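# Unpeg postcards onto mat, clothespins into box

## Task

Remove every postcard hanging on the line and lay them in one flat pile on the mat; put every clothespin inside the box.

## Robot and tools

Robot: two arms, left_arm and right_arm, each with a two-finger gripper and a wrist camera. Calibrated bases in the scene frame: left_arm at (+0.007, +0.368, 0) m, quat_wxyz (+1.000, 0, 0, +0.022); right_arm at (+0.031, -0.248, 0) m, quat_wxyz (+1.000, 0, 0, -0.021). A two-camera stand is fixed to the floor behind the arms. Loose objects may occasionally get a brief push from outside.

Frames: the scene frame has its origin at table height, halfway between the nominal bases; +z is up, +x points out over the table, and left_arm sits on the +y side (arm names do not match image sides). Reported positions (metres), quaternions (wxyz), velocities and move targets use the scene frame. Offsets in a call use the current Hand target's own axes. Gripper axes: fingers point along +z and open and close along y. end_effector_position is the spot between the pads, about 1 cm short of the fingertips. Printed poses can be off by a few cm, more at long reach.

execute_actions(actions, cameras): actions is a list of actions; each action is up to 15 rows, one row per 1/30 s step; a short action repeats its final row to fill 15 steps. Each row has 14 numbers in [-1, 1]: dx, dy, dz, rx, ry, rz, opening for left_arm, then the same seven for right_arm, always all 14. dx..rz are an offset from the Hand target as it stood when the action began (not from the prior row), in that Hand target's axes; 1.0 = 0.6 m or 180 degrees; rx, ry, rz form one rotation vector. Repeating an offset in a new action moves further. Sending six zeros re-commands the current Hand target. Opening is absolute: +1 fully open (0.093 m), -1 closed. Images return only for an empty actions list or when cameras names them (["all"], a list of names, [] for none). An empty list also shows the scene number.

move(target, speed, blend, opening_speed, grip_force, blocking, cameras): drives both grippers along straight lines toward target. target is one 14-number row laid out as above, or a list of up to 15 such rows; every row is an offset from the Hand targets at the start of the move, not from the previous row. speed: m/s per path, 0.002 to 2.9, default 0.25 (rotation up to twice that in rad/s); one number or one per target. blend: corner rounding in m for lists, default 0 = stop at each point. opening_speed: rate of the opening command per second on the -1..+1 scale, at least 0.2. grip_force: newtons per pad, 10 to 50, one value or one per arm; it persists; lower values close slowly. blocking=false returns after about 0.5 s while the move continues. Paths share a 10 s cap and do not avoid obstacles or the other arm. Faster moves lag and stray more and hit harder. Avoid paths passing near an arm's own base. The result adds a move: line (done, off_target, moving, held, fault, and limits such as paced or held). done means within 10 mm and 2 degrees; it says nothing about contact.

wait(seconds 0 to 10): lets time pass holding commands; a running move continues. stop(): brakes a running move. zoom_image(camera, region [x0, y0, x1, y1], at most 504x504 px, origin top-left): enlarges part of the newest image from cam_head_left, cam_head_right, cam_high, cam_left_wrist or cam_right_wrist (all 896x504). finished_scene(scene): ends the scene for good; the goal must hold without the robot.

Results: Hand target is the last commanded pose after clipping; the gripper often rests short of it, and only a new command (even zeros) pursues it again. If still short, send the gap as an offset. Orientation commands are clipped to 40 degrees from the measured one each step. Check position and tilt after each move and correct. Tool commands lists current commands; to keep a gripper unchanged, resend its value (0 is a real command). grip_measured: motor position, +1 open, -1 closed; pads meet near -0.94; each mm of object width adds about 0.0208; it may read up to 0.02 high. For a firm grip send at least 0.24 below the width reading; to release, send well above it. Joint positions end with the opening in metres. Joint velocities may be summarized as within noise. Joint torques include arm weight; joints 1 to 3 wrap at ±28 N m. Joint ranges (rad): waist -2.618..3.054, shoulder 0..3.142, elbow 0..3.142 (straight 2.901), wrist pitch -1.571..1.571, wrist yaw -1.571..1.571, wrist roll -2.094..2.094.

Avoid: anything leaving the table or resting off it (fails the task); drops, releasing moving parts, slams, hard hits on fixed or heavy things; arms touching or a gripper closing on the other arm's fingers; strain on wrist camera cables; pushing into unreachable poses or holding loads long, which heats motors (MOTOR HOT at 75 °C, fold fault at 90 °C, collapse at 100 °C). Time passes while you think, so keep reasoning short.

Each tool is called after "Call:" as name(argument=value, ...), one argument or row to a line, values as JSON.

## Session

Scene 1 done. Look at scene 2.

Call:
execute_actions(
  actions=[],
)

Scene clock: 0.00 s.
left_arm: end_effector_position=(+0.3497, +0.2861, +0.2464) grip_measured=+1.000 end_effector_quat_wxyz=(+0.391, -0.015, +0.920, -0.004) | right_arm: end_effector_position=(+0.2952, -0.1293, +0.2215) grip_measured=+1.000 end_effector_quat_wxyz=(+0.466, +0.072, +0.862, +0.185)
Joint positions: left_arm=[-0.399 1.254 1.222 -0.769 -0.257 -0.283 0.093] | right_arm=[0.59 0.787 0.716 -0.462 0.219 0.588 0.093]
Joint velocities: within noise
Joint torques (N m): no reading
Heat: left arm: 35 °C; right arm: 46 °C.
Hand target: left_arm +0.3497, +0.2861, +0.2508; +0.395, -0.015, +0.918, -0.006 | right_arm +0.2953, -0.1291, +0.2249; +0.468, +0.072, +0.861, +0.187
Tool commands: left_gripper/opening=+1.0 right_gripper/opening=+1.0

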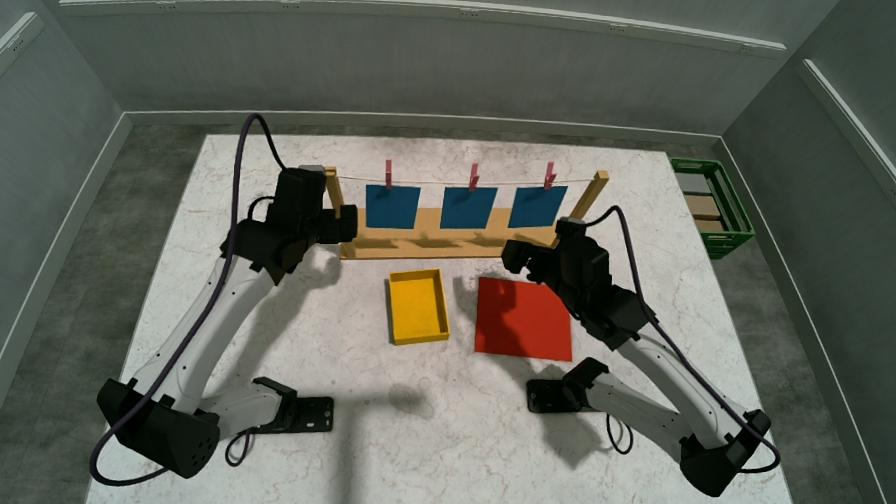

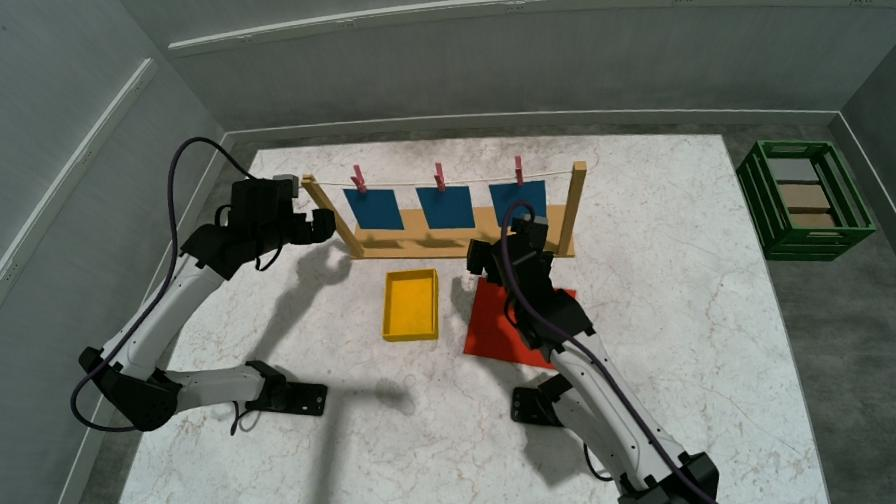

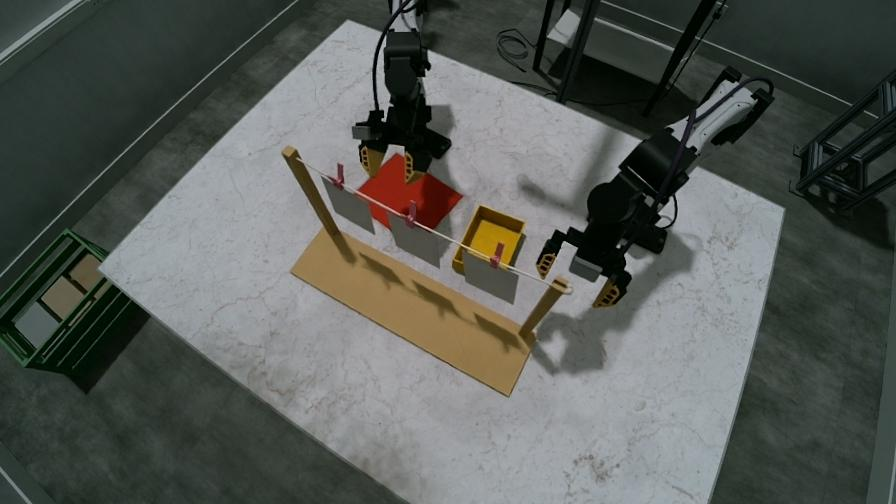

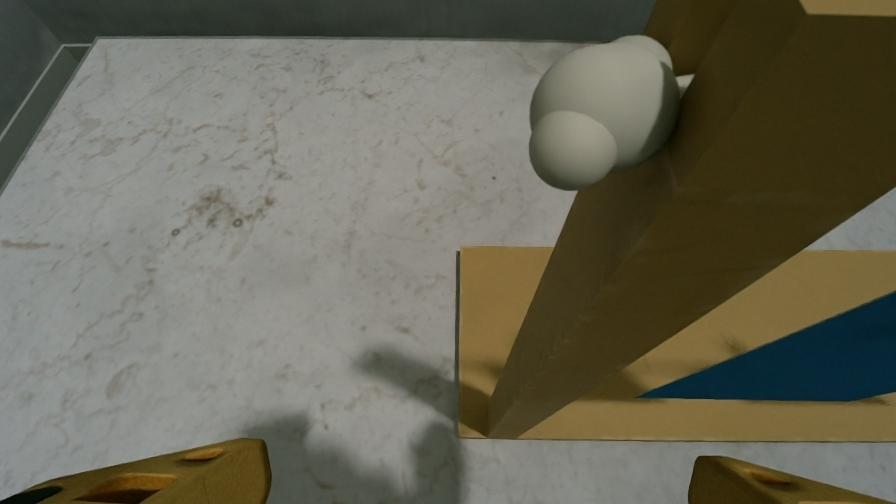

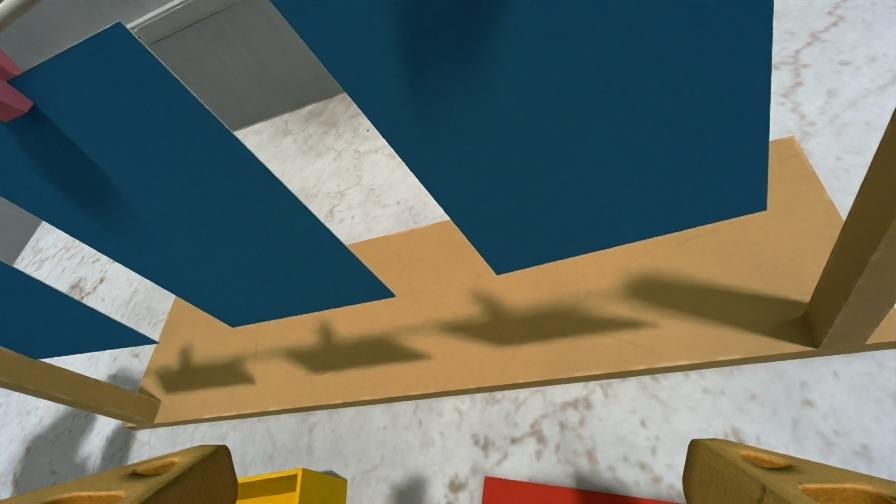

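Call:
zoom_image(
  camera="cam_high",
  region=[270, 130, 590, 330],
)

Call:
zoom_image(
  camera="cam_head_left",
  region=[310, 140, 630, 320],
)

Call:
zoom_image(
  camera="cam_right_wrist",
  region=[0, 0, 240, 180],
)

Call:
zoom_image(
  camera="cam_head_right",
  region=[290, 140, 610, 320],
)

Scaled by 1.575 from the camera's 896x504 image, which has a finer 1280x720 frame.

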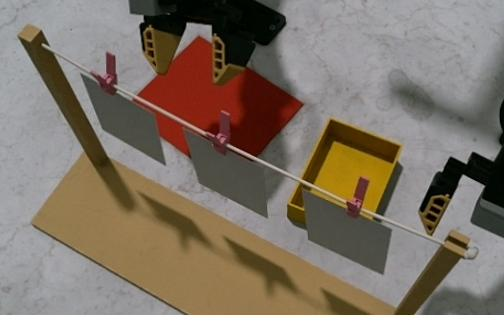

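Scaled by 1.575 from the camera's 896x504 image, which has a finer 1280x720 frame.

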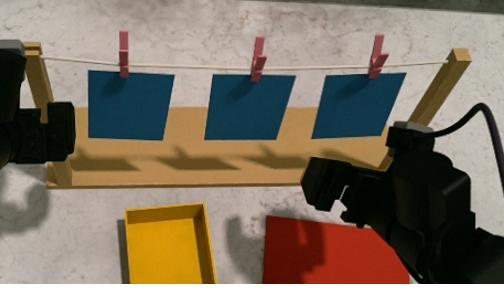

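Scaled by 2.100 from the camera's 896x504 image, which has a finer 1280x720 frame.

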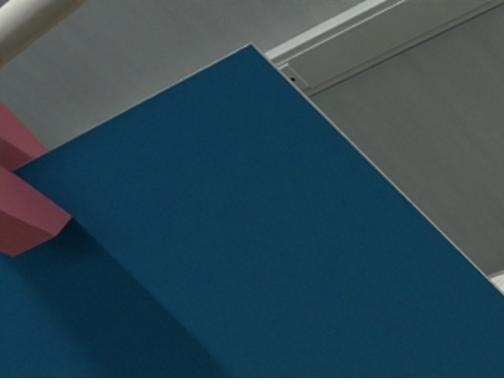

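Scaled by 1.575 from the camera's 896x504 image, which has a finer 1280x720 frame.

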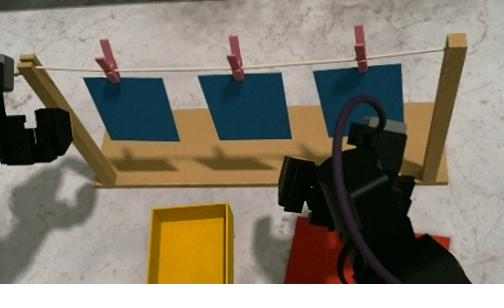

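Call:
move(
  target=[
    [0.0801,-0.024,-0.1305,0,0,0,0.3,-0.2593,0.0653,-0.1987,0,0,0,0.35],
    [0.088,-0.2233,-0.0837,0.3592,-0.2482,0.1218,0.3,-0.4147,-0.0525,-0.1487,-0.194,0.1315,-0.3028,0.35],
    [0.1207,-0.4052,0.0333,0.3592,-0.2482,0.1218,0.3,-0.3665,-0.0337,-0.0573,-0.194,0.1315,-0.3028,0.35],
  ],
  speed=0.22,
  blend=[0.03,0.03,0],
  cameras=["all"],
)

Scene clock: 38.10 s.
left_arm: end_effector_position=(+0.3147, +0.0426, +0.1855) grip_measured=+0.302 end_effector_quat_wxyz=(+0.621, +0.354, +0.564, -0.414) | right_arm: end_effector_position=(+0.3868, -0.2227, +0.4115) grip_measured=+0.352 end_effector_quat_wxyz=(+0.460, -0.426, +0.766, +0.142)
Joint positions: left_arm=[-0.668 1.823 0.58 1.375 0.52 -0.094 0.06] | right_arm=[-0.25 1.714 2.311 -1.549 -0.851 -1.02 0.062]
Joint torques (N m): left_arm=[-0.29 -5.24 7.23 2.27 -0.17 0.11] | right_arm=[0.51 -5.09 5.52 1.09 -0.37 -0.29]
Heat: left arm: 39 °C; right arm: 55 °C.
Hand target: left_arm +0.3202, +0.0407, +0.1900; +0.637, +0.352, +0.554, -0.405 | right_arm +0.3888, -0.2222, +0.4054; +0.323, -0.496, +0.779, +0.205
Off the commanded pose: left_arm 0.008 m, 2 deg | right_arm 0.007 m, 19 deg.
joint sent to its limit (right arm) — joint 4 (wrist pitch), lower limit. The joint targets are off in orientation, not in position.
move: off_target (right_arm)

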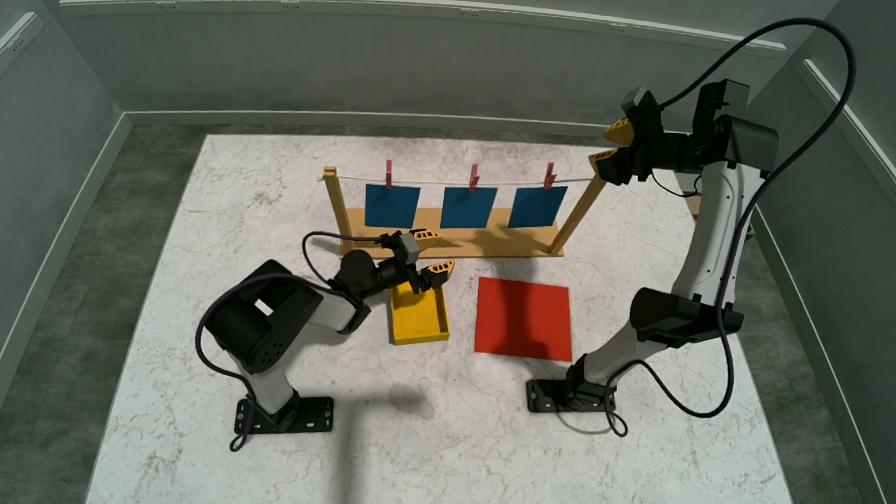

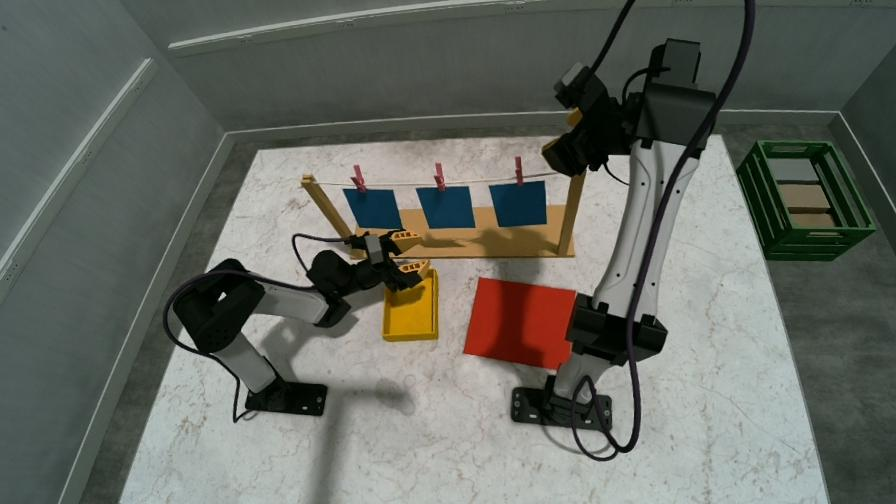

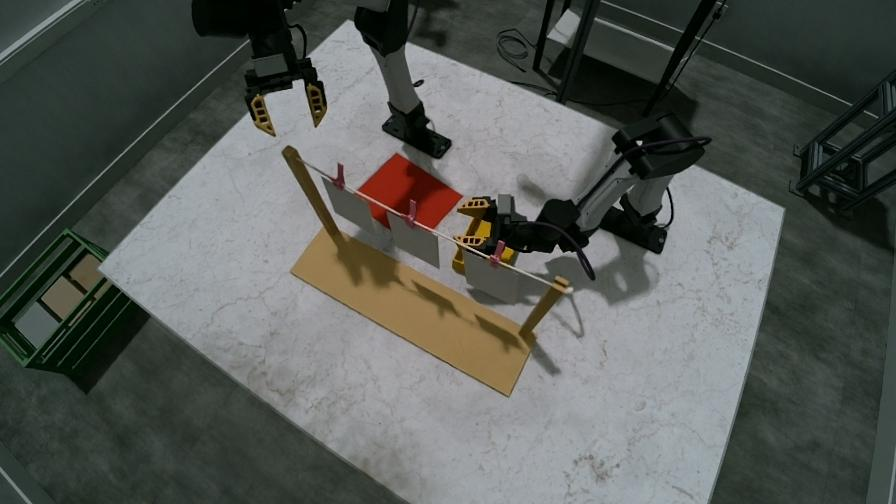

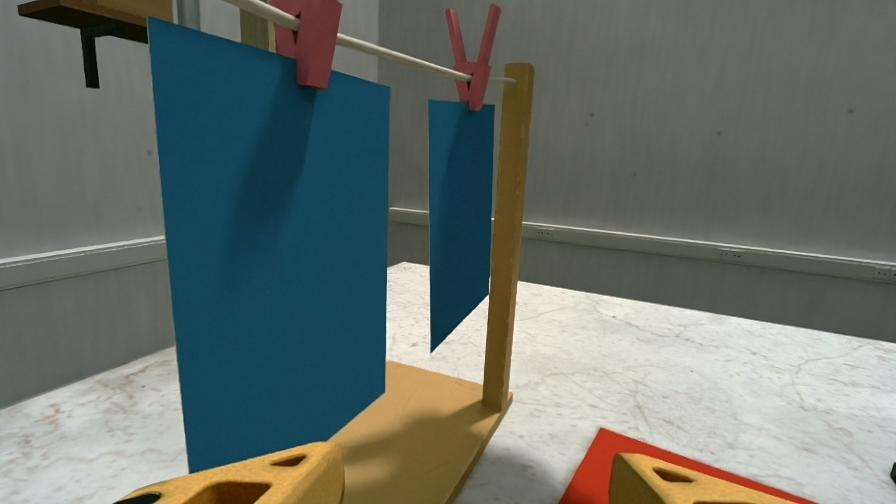

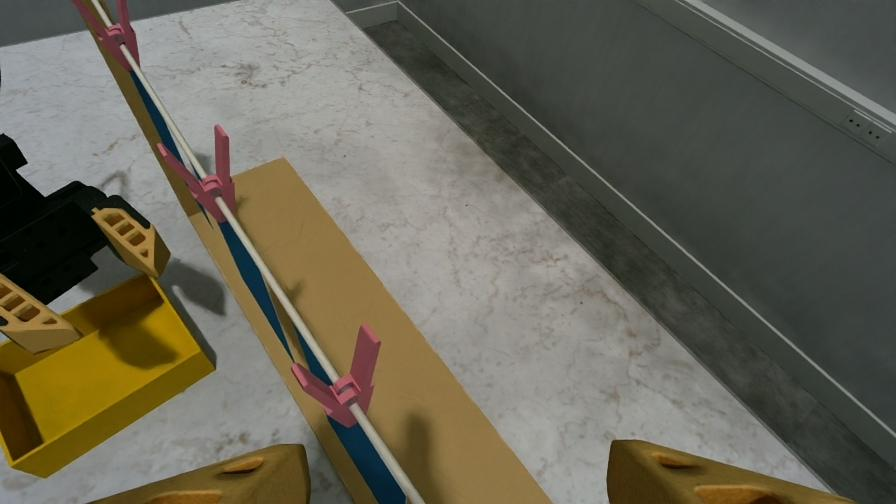

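Call:
move(
  target=[0.0363,0.1028,-0.0055,0,0,0,-0.2,0,0,0,0,0,0,0.35],
  speed=0.12,
  grip_force=[20,45],
  cameras=["cam_left_wrist","cam_right_wrist"],
)

Scene clock: 73.40 s.
left_arm: end_effector_position=(+0.3744, +0.0689, +0.1584) grip_measured=-0.198 end_effector_quat_wxyz=(+0.621, +0.349, +0.575, -0.402) | right_arm: end_effector_position=(+0.3869, -0.2228, +0.4114) grip_measured=+0.352 end_effector_quat_wxyz=(+0.460, -0.426, +0.766, +0.142)
Joint positions: left_arm=[-0.51 2.006 0.711 1.414 0.65 -0.102 0.036] | right_arm=[-0.25 1.714 2.311 -1.549 -0.851 -1.02 0.062]
Joint torques (N m): left_arm=[0.02 -6.67 6.94 2.52 0.16 -0.12] | right_arm=[0.53 -5.04 5.5 1.08 -0.38 -0.3]
Heat: left arm: 41 °C; right arm: 52 °C.
Hand target: left_arm +0.3760, +0.0671, +0.1680; +0.637, +0.352, +0.554, -0.405 | right_arm +0.3888, -0.2222, +0.4053; +0.323, -0.496, +0.779, +0.205
Off the commanded pose: left_arm 0.010 m, 3 deg | right_arm 0.006 m, 19 deg.
joint sent to its limit (right arm) — joint 4 (wrist pitch), lower limit. The joint targets are off in orientation, not in position.
grip_force (N): 20, 45
move: off_target (left_arm, right_arm)
Images, in order (width x height): cam_left_wrist 896x504, cam_right_wrist 896x504.

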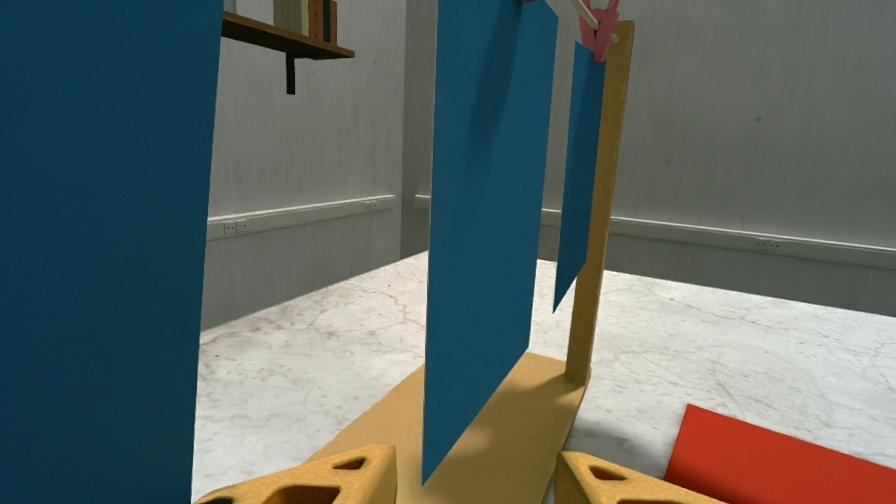

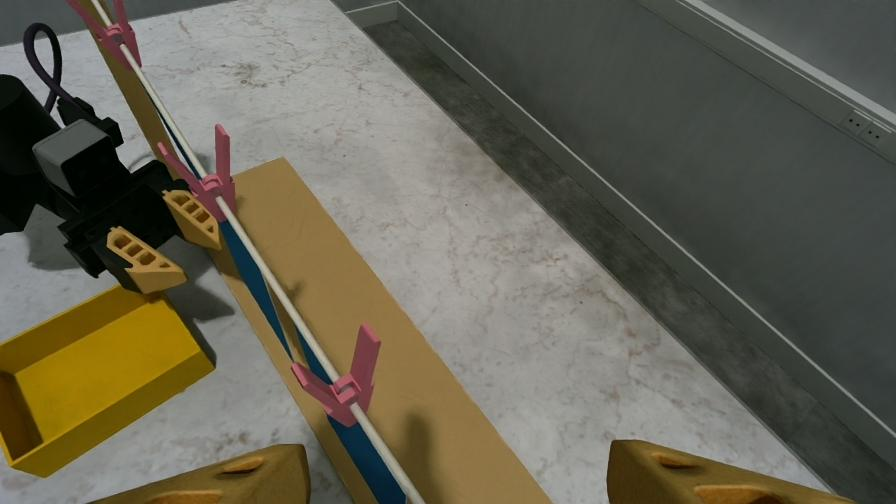

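Call:
move(
  target=[0.0168,0.0078,0.1147,0,0,0,-0.05,0,0,0,0,0,0,0.35],
  speed=0.08,
  cameras=["cam_left_wrist","cam_right_wrist"],
)

Scene clock: 82.60 s.
left_arm: end_effector_position=(+0.4030, +0.0089, +0.1748) grip_measured=-0.052 end_effector_quat_wxyz=(+0.637, +0.354, +0.546, -0.413) | right_arm: end_effector_position=(+0.3869, -0.2228, +0.4114) grip_measured=+0.352 end_effector_quat_wxyz=(+0.460, -0.426, +0.766, +0.142)
Joint positions: left_arm=[-0.606 2.14 0.98 1.345 0.581 -0.102 0.043] | right_arm=[-0.25 1.714 2.311 -1.549 -0.851 -1.02 0.062]
Joint torques (N m): left_arm=[-0.32 -8.01 7.69 1.79 -0.19 0.07] | right_arm=[0.53 -5.08 5.5 1.08 -0.38 -0.29]
Heat: left arm: 40 °C; right arm: 51 °C.
Hand target: left_arm +0.4097, +0.0060, +0.1678; +0.637, +0.352, +0.553, -0.405 | right_arm +0.3888, -0.2222, +0.4053; +0.323, -0.496, +0.779, +0.205
Off the commanded pose: left_arm 0.010 m, 1 deg | right_arm 0.006 m, 19 deg.
joint sent to its limit (right arm) — joint 4 (wrist pitch), lower limit. The joint targets are off in orientation, not in position.
grip_force (N): 20, 45
move: off_target (right_arm)
Images, in order (width x height): cam_left_wrist 896x504, cam_right_wrist 896x504.

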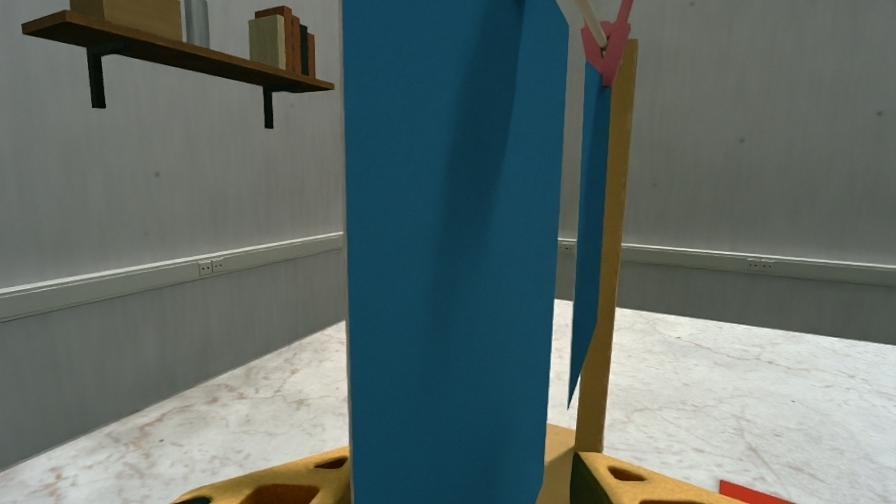

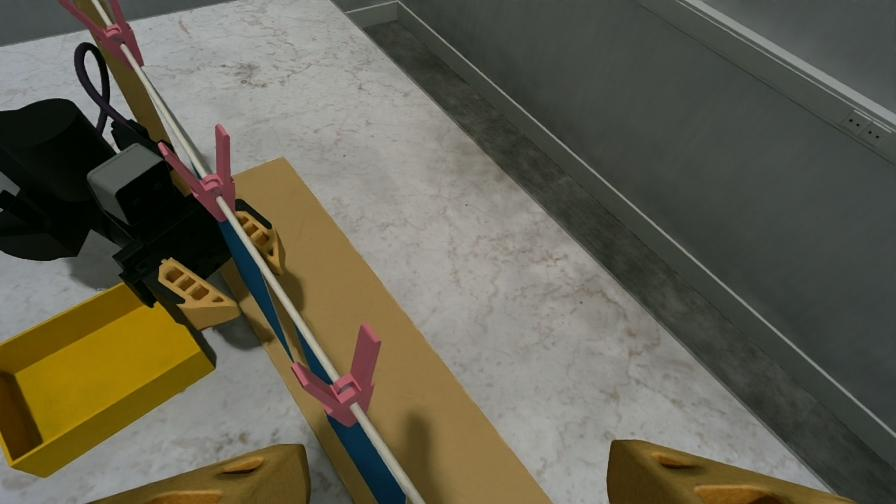

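Call:
move(
  target=[0,0,0,0,0,0,-0.5,0,0,0,0,0,0,0.35],
  opening_speed=0.4,
  grip_force=[15,45],
  cameras=["cam_left_wrist","cam_right_wrist"],
)

Scene clock: 103.73 s.
left_arm: end_effector_position=(+0.4032, +0.0090, +0.1747) grip_measured=-0.498 end_effector_quat_wxyz=(+0.637, +0.354, +0.546, -0.413) | right_arm: end_effector_position=(+0.3869, -0.2228, +0.4114) grip_measured=+0.352 end_effector_quat_wxyz=(+0.460, -0.426, +0.766, +0.142)
Joint positions: left_arm=[-0.606 2.14 0.98 1.344 0.58 -0.102 0.021] | right_arm=[-0.25 1.714 2.311 -1.549 -0.851 -1.02 0.062]
Joint torques (N m): left_arm=[-0.38 -7.98 7.73 1.82 -0.17 0.06] | right_arm=[0.53 -5.07 5.52 1.09 -0.38 -0.29]
Heat: left arm: 40 °C; right arm: 51 °C.
Hand target: left_arm +0.4097, +0.0060, +0.1678; +0.637, +0.352, +0.553, -0.405 | right_arm +0.3888, -0.2222, +0.4053; +0.323, -0.496, +0.779, +0.205
Off the commanded pose: left_arm 0.010 m, 1 deg | right_arm 0.006 m, 19 deg.
joint sent to its limit (right arm) — joint 4 (wrist pitch), lower limit. The joint targets are off in orientation, not in position.
grip_force (N): 15, 45
move: off_target (right_arm)
Images, in order (width x height): cam_left_wrist 896x504, cam_right_wrist 896x504.

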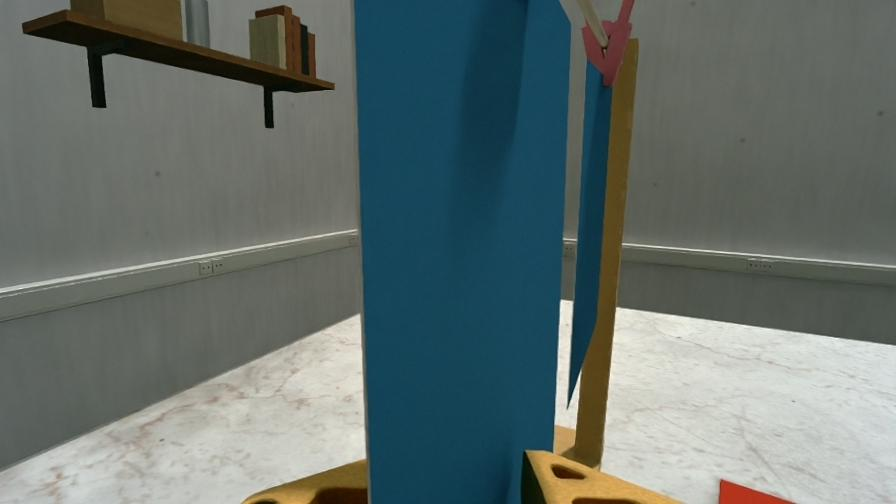

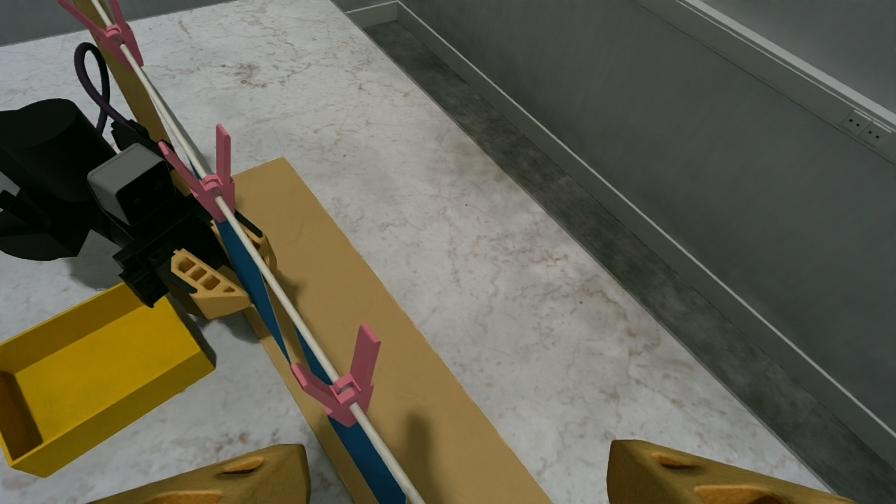

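Call:
move(
  target=[0,0,0,0,0,0,-1,0,0,0,0,0,0,0.35],
  opening_speed=0.4,
  grip_force=[15,45],
  cameras=["cam_left_wrist","cam_right_wrist"],
)

Scene clock: 114.63 s.
left_arm: end_effector_position=(+0.4032, +0.0090, +0.1746) grip_measured=-0.949 end_effector_quat_wxyz=(+0.637, +0.354, +0.546, -0.413) | right_arm: end_effector_position=(+0.3869, -0.2228, +0.4114) grip_measured=+0.352 end_effector_quat_wxyz=(+0.460, -0.426, +0.766, +0.142)
Joint positions: left_arm=[-0.606 2.14 0.98 1.344 0.58 -0.102 0] | right_arm=[-0.25 1.714 2.311 -1.549 -0.851 -1.02 0.062]
Joint torques (N m): left_arm=[-0.35 -8.02 7.71 1.83 -0.18 0.07] | right_arm=[0.55 -5.09 5.53 1.09 -0.38 -0.29]
Heat: left arm: 41 °C; right arm: 51 °C.
Hand target: left_arm +0.4097, +0.0060, +0.1678; +0.637, +0.352, +0.553, -0.405 | right_arm +0.3888, -0.2222, +0.4053; +0.323, -0.496, +0.779, +0.205
Off the commanded pose: left_arm 0.010 m, 1 deg | right_arm 0.006 m, 19 deg.
joint sent to its limit (right arm) — joint 4 (wrist pitch), lower limit. The joint targets are off in orientation, not in position.
grip_force (N): 15, 45
move: off_target (right_arm)
Images, in order (width x height): cam_left_wrist 896x504, cam_right_wrist 896x504.

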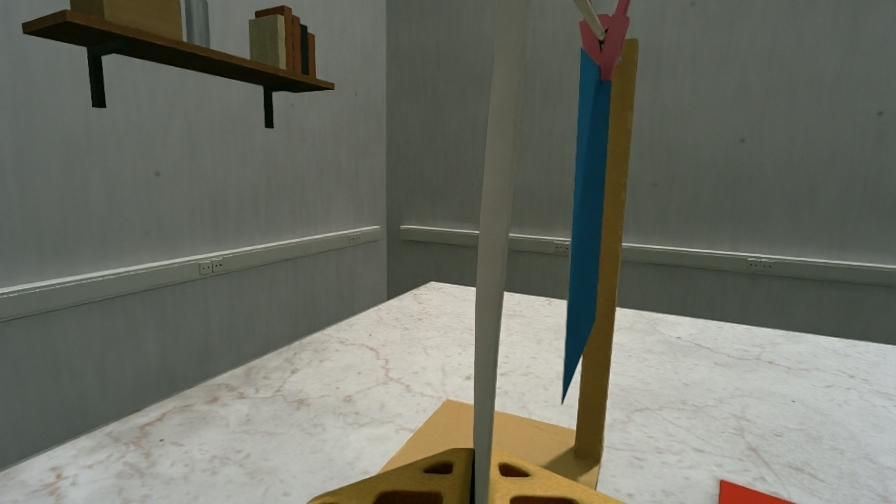

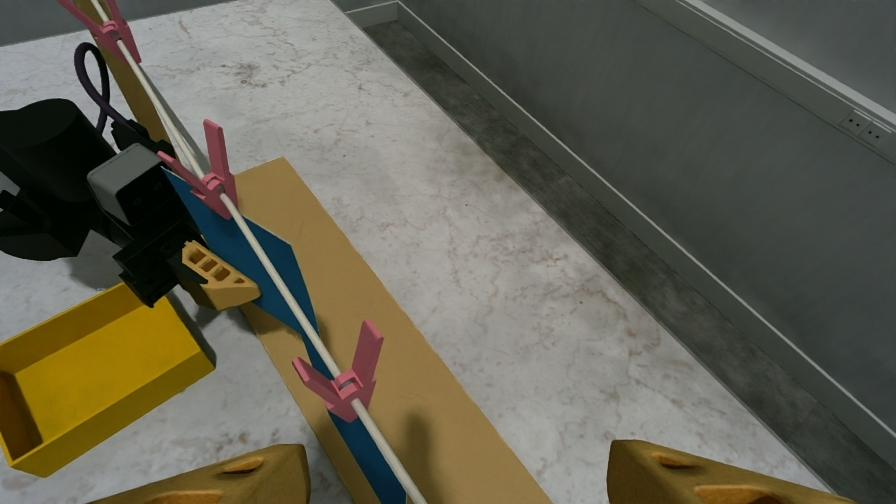

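Call:
move(
  target=[0.002,0.0265,0.014,0.165,0,-0.0232,-1,0,0,0,0,0,0,0.35],
  speed=0.1,
  grip_force=[25,45],
  cameras=["cam_left_wrist","cam_right_wrist"],
)

Scene clock: 124.23 s.
left_arm: end_effector_position=(+0.4268, +0.0059, +0.1752) grip_measured=-0.971 end_effector_quat_wxyz=(+0.522, +0.481, +0.442, -0.549) | right_arm: end_effector_position=(+0.3869, -0.2228, +0.4114) grip_measured=+0.352 end_effector_quat_wxyz=(+0.460, -0.426, +0.766, +0.142)
Joint positions: left_arm=[-0.47 2.411 1.443 1.366 1.184 -0.355 0] | right_arm=[-0.25 1.714 2.311 -1.549 -0.851 -1.02 0.062]
Joint torques (N m): left_arm=[0.08 -9.8 8.18 1.53 0.06 -0.25] | right_arm=[0.54 -5.11 5.53 1.08 -0.38 -0.29]
Heat: left arm: 42 °C; right arm: 50 °C.
Hand target: left_arm +0.4278, +0.0052, +0.1677; +0.511, +0.483, +0.443, -0.556 | right_arm +0.3888, -0.2222, +0.4053; +0.323, -0.496, +0.779, +0.205
Off the commanded pose: left_arm 0.008 m, 2 deg | right_arm 0.006 m, 19 deg.
joint sent to its limit (right arm) — joint 4 (wrist pitch), lower limit. The joint targets are off in orientation, not in position.
grip_force (N): 25, 45
move: off_target (right_arm)
Images, in order (width x height): cam_left_wrist 896x504, cam_right_wrist 896x504.

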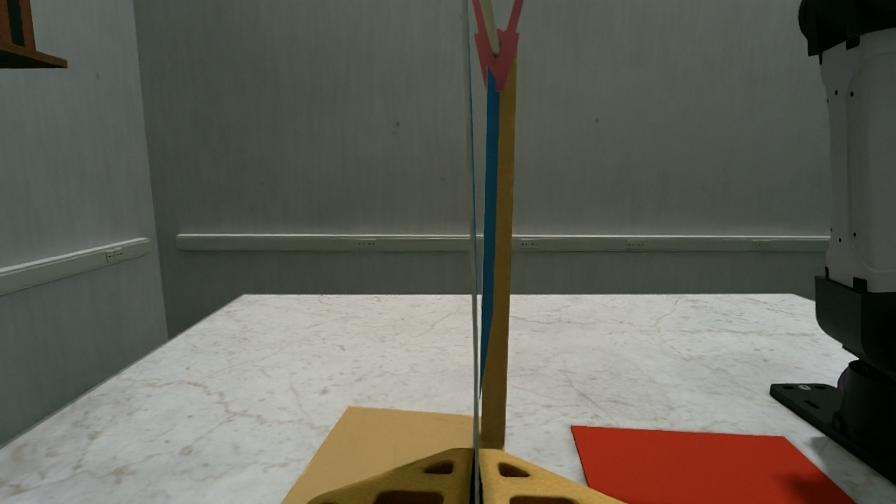

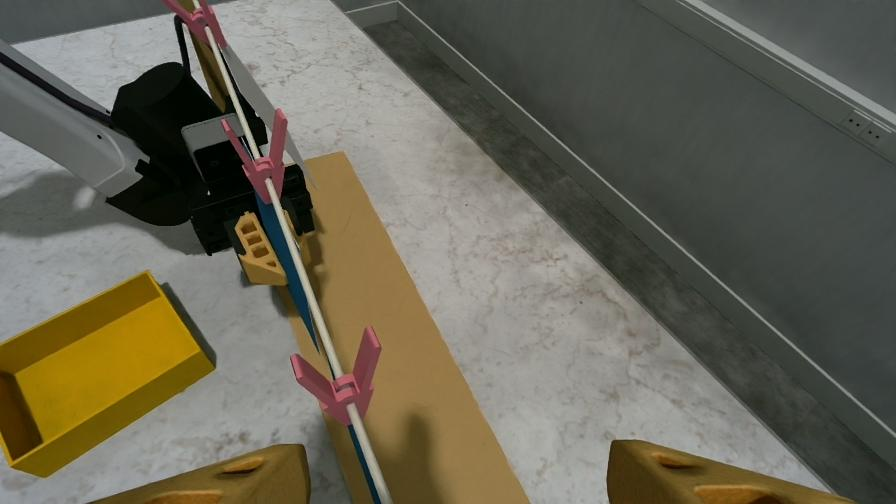

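Call:
move(
  target=[0,0,0,0,0,0,-1,-0.1019,0.0937,0.1535,0,-0.111,0,0.35],
  speed=0.2,
  cameras=["cam_right_wrist","cam_head_left"],
)

Scene clock: 139.00 s.
left_arm: end_effector_position=(+0.4266, +0.0060, +0.1753) grip_measured=-0.971 end_effector_quat_wxyz=(+0.521, +0.481, +0.442, -0.549) | right_arm: end_effector_position=(+0.3907, -0.1028, +0.3752) grip_measured=+0.352 end_effector_quat_wxyz=(+0.444, -0.450, +0.720, +0.287)
Joint positions: left_arm=[-0.47 2.411 1.443 1.367 1.185 -0.357 0] | right_arm=[0.069 1.602 1.889 -1.119 -0.931 -0.706 0.062]
Joint torques (N m): left_arm=[0.12 -9.77 8.2 1.52 0.06 -0.24] | right_arm=[0.42 -8.72 6.32 1.42 -0.51 -0.1]
Heat: left arm: 44 °C; right arm: 50 °C.
Hand target: left_arm +0.4277, +0.0052, +0.1678; +0.511, +0.483, +0.443, -0.556 | right_arm +0.3838, -0.1003, +0.3834; +0.453, -0.453, +0.711, +0.288
Off the commanded pose: left_arm 0.008 m, 1 deg | right_arm 0.011 m, 2 deg.
grip_force (N): 25, 45
move: off_target (right_arm)
Images, in order (width x height): cam_head_left 896x504, cam_right_wrist 896x504.

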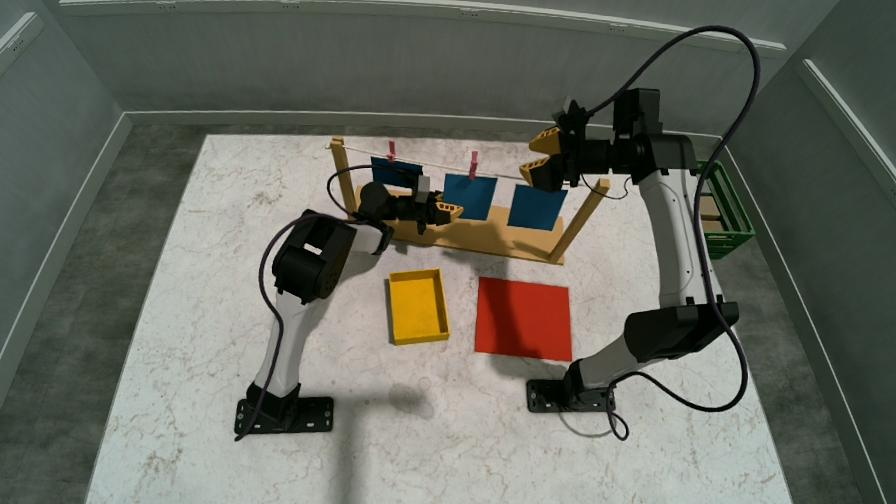

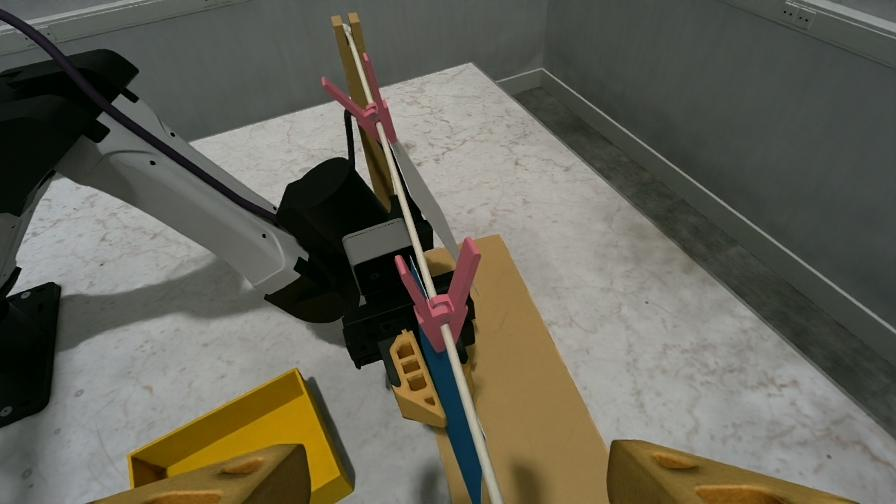

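Call:
move(
  target=[0,0,0,0,0,0,-1,-0.0157,0.0053,0.1103,0,0,0,0.35],
  speed=0.12,
  cameras=["cam_right_wrist"],
)

Scene clock: 146.87 s.
left_arm: end_effector_position=(+0.4266, +0.0060, +0.1753) grip_measured=-0.971 end_effector_quat_wxyz=(+0.521, +0.481, +0.442, -0.549) | right_arm: end_effector_position=(+0.4035, -0.0428, +0.3709) grip_measured=+0.352 end_effector_quat_wxyz=(+0.458, -0.457, +0.706, +0.287)
Joint positions: left_arm=[-0.47 2.411 1.443 1.367 1.185 -0.357 0] | right_arm=[0.254 1.602 1.804 -0.85 -0.811 -0.516 0.062]
Joint torques (N m): left_arm=[0.12 -9.77 8.18 1.5 0.07 -0.25] | right_arm=[0.35 -5.87 6.84 1.68 -0.25 -0.03]
Heat: left arm: 44 °C; right arm: 51 °C.
Hand target: left_arm +0.4277, +0.0052, +0.1678; +0.511, +0.483, +0.443, -0.556 | right_arm +0.4081, -0.0410, +0.3638; +0.453, -0.453, +0.712, +0.288
Off the commanded pose: left_arm 0.008 m, 1 deg | right_arm 0.009 m, 1 deg.
grip_force (N): 25, 45
move: done
Images, in order (width x height): cam_right_wrist 896x504.

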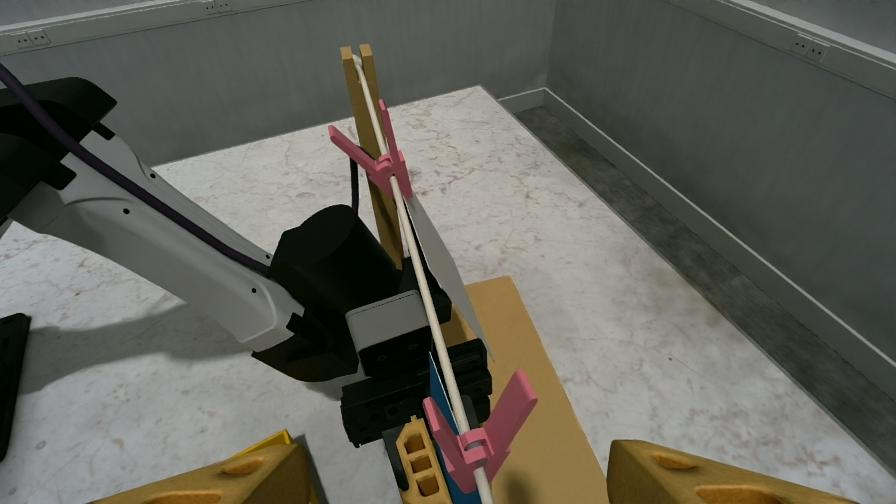

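Call:
move(
  target=[0,0,0,0,0,0,-1,0.0217,-0.0133,0.0678,0,0,0,0.35],
  speed=0.08,
  cameras=["cam_right_wrist"],
)

Scene clock: 155.20 s.
left_arm: end_effector_position=(+0.4266, +0.0060, +0.1753) grip_measured=-0.971 end_effector_quat_wxyz=(+0.521, +0.481, +0.442, -0.549) | right_arm: end_effector_position=(+0.4243, -0.0190, +0.3429) grip_measured=+0.352 end_effector_quat_wxyz=(+0.459, -0.456, +0.707, +0.287)
Joint positions: left_arm=[-0.47 2.411 1.443 1.367 1.185 -0.357 0] | right_arm=[0.31 1.648 1.724 -0.689 -0.764 -0.467 0.062]
Joint torques (N m): left_arm=[0.1 -9.8 8.18 1.5 0.06 -0.24] | right_arm=[0.51 -6.27 7.46 1.74 -0.23 -0.06]
Heat: left arm: 45 °C; right arm: 52 °C.
Hand target: left_arm +0.4277, +0.0052, +0.1678; +0.511, +0.483, +0.443, -0.556 | right_arm +0.4286, -0.0159, +0.3349; +0.453, -0.453, +0.711, +0.288
Off the commanded pose: left_arm 0.008 m, 1 deg | right_arm 0.010 m, 1 deg.
grip_force (N): 25, 45
move: done
Images, in order (width x height): cam_right_wrist 896x504.

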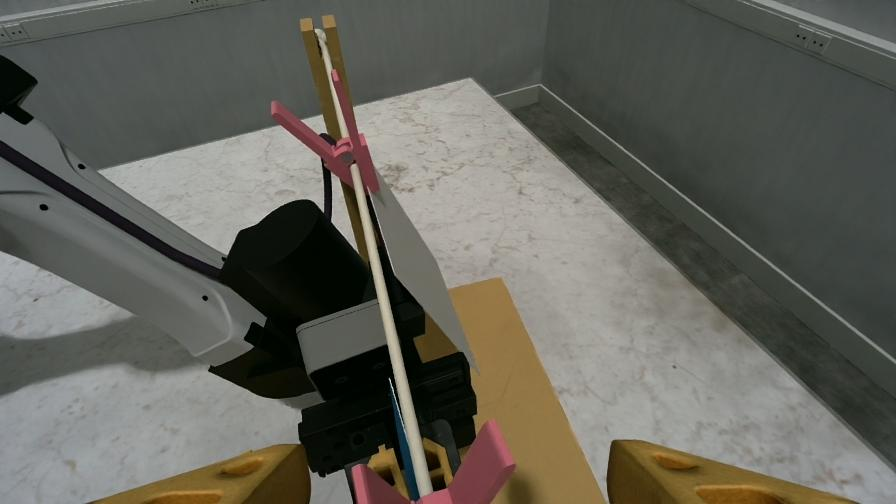

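Call:
move(
  target=[0,0,0,0,0,0,-1,-0.003,0.0125,0.012,0,0,0,0.35],
  speed=0.06,
  cameras=["cam_right_wrist"],
)

Call:
zoom_image(
  camera="cam_right_wrist",
  region=[240, 304, 680, 504],
)

Scene clock: 160.20 s.
left_arm: end_effector_position=(+0.4266, +0.0060, +0.1753) grip_measured=-0.971 end_effector_quat_wxyz=(+0.521, +0.481, +0.442, -0.549) | right_arm: end_effector_position=(+0.4228, -0.0091, +0.3392) grip_measured=+0.352 end_effector_quat_wxyz=(+0.457, -0.455, +0.708, +0.287)
Joint positions: left_arm=[-0.47 2.411 1.443 1.367 1.185 -0.357 0] | right_arm=[0.339 1.648 1.709 -0.662 -0.74 -0.444 0.062]
Joint torques (N m): left_arm=[0.12 -9.78 8.17 1.51 0.07 -0.26] | right_arm=[0.57 -6.99 7.27 1.74 -0.24 -0.06]
Heat: left arm: 46 °C; right arm: 52 °C.
Hand target: left_arm +0.4277, +0.0052, +0.1678; +0.511, +0.483, +0.443, -0.556 | right_arm +0.4249, -0.0062, +0.3335; +0.453, -0.453, +0.712, +0.288
Off the commanded pose: left_arm 0.008 m, 1 deg | right_arm 0.007 m, 1 deg.
grip_force (N): 25, 45
move: done
Images, in order (width x height): cam_right_wrist 896x504.

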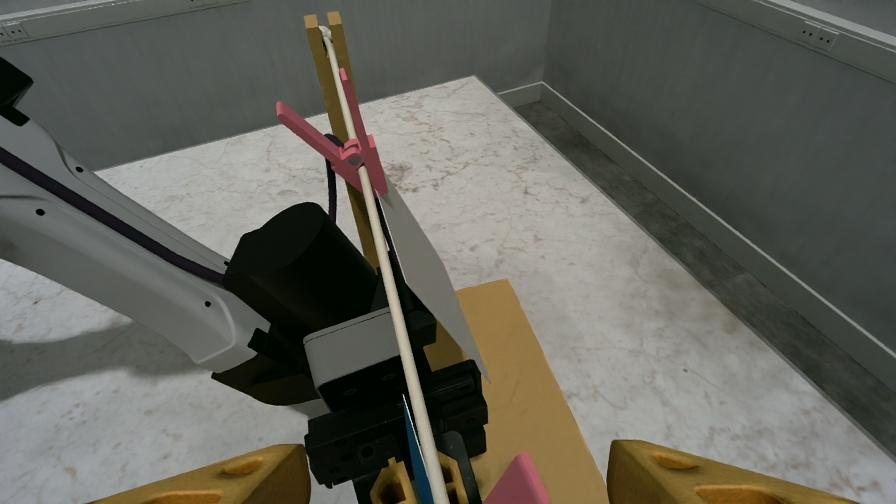

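Scaled by 1.145 from the camera's 896x504 image, which has a finer 1280x720 frame.

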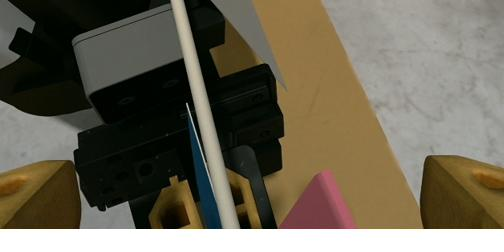

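Call:
move(
  target=[0,0,0,0,0,0,-1,0,0,0,0,0,0,-0.2],
  opening_speed=0.4,
  cameras=["cam_right_wrist"],
)

Call:
zoom_image(
  camera="cam_right_wrist",
  region=[240, 304, 680, 504],
)

Scene clock: 165.33 s.
left_arm: end_effector_position=(+0.4266, +0.0060, +0.1753) grip_measured=-0.971 end_effector_quat_wxyz=(+0.521, +0.481, +0.442, -0.549) | right_arm: end_effector_position=(+0.4229, -0.0091, +0.3393) grip_measured=-0.198 end_effector_quat_wxyz=(+0.457, -0.455, +0.708, +0.287)
Joint positions: left_arm=[-0.47 2.411 1.443 1.367 1.185 -0.357 0] | right_arm=[0.339 1.648 1.709 -0.662 -0.74 -0.443 0.036]
Joint torques (N m): left_arm=[0.1 -9.74 8.21 1.52 0.07 -0.23] | right_arm=[0.54 -7.04 7.25 1.75 -0.21 -0.07]
Heat: left arm: 46 °C; right arm: 52 °C.
Hand target: left_arm +0.4277, +0.0052, +0.1678; +0.511, +0.483, +0.443, -0.556 | right_arm +0.4249, -0.0062, +0.3334; +0.453, -0.453, +0.712, +0.288
Off the commanded pose: left_arm 0.008 m, 1 deg | right_arm 0.007 m, 1 deg.
grip_force (N): 25, 45
move: done
Images, in order (width x height): cam_right_wrist 896x504.

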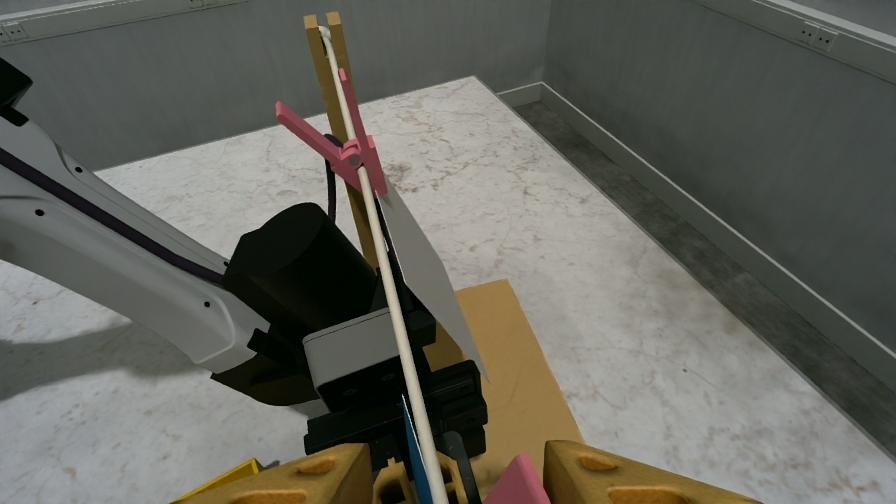

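Scaled by 1.145 from the camera's 896x504 image, which has a finer 1280x720 frame.

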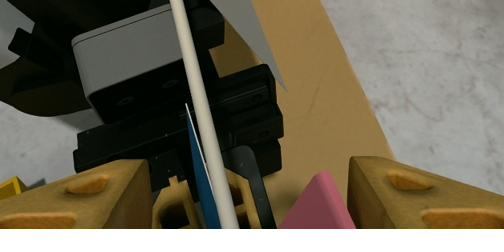

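Call:
move(
  target=[0,0,0,0,0,0,-1,0,0,0,0,0,0,-0.55],
  opening_speed=0.4,
  cameras=["cam_right_wrist"],
)

Call:
zoom_image(
  camera="cam_right_wrist",
  region=[240, 304, 680, 504],
)

Scene clock: 168.43 s.
left_arm: end_effector_position=(+0.4263, +0.0060, +0.1753) grip_measured=-0.971 end_effector_quat_wxyz=(+0.521, +0.482, +0.442, -0.549) | right_arm: end_effector_position=(+0.4230, -0.0091, +0.3395) grip_measured=-0.543 end_effector_quat_wxyz=(+0.457, -0.455, +0.708, +0.287)
Joint positions: left_arm=[-0.47 2.411 1.443 1.367 1.187 -0.357 0] | right_arm=[0.339 1.648 1.709 -0.661 -0.74 -0.443 0.019]
Joint torques (N m): left_arm=[0.14 -9.77 8.18 1.5 0.04 -0.25] | right_arm=[0.55 -6.98 7.27 1.74 -0.21 -0.07]
Heat: left arm: 46 °C; right arm: 53 °C.
Hand target: left_arm +0.4278, +0.0052, +0.1678; +0.511, +0.483, +0.443, -0.556 | right_arm +0.4249, -0.0062, +0.3335; +0.453, -0.453, +0.712, +0.288
Off the commanded pose: left_arm 0.008 m, 1 deg | right_arm 0.007 m, 1 deg.
grip_force (N): 25, 45
move: done
Images, in order (width x height): cam_right_wrist 896x504.

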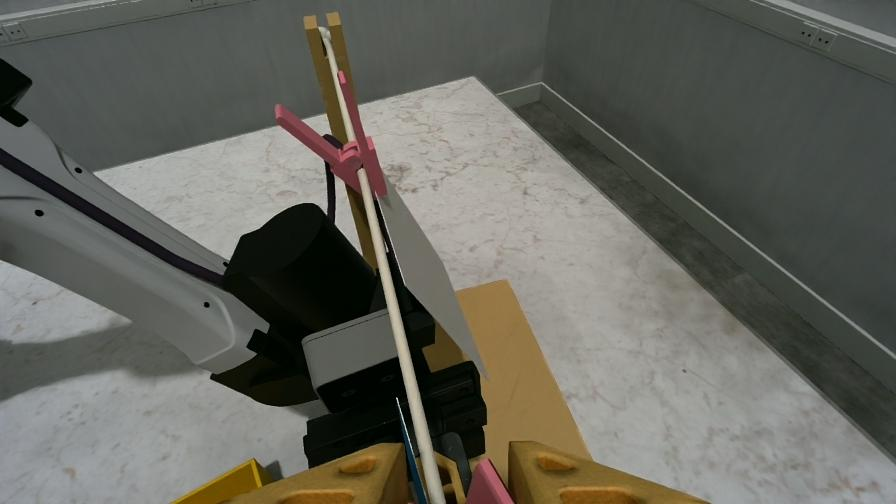

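Scaled by 1.145 from the camera's 896x504 image, which has a finer 1280x720 frame.

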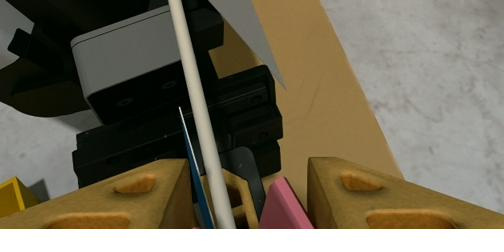

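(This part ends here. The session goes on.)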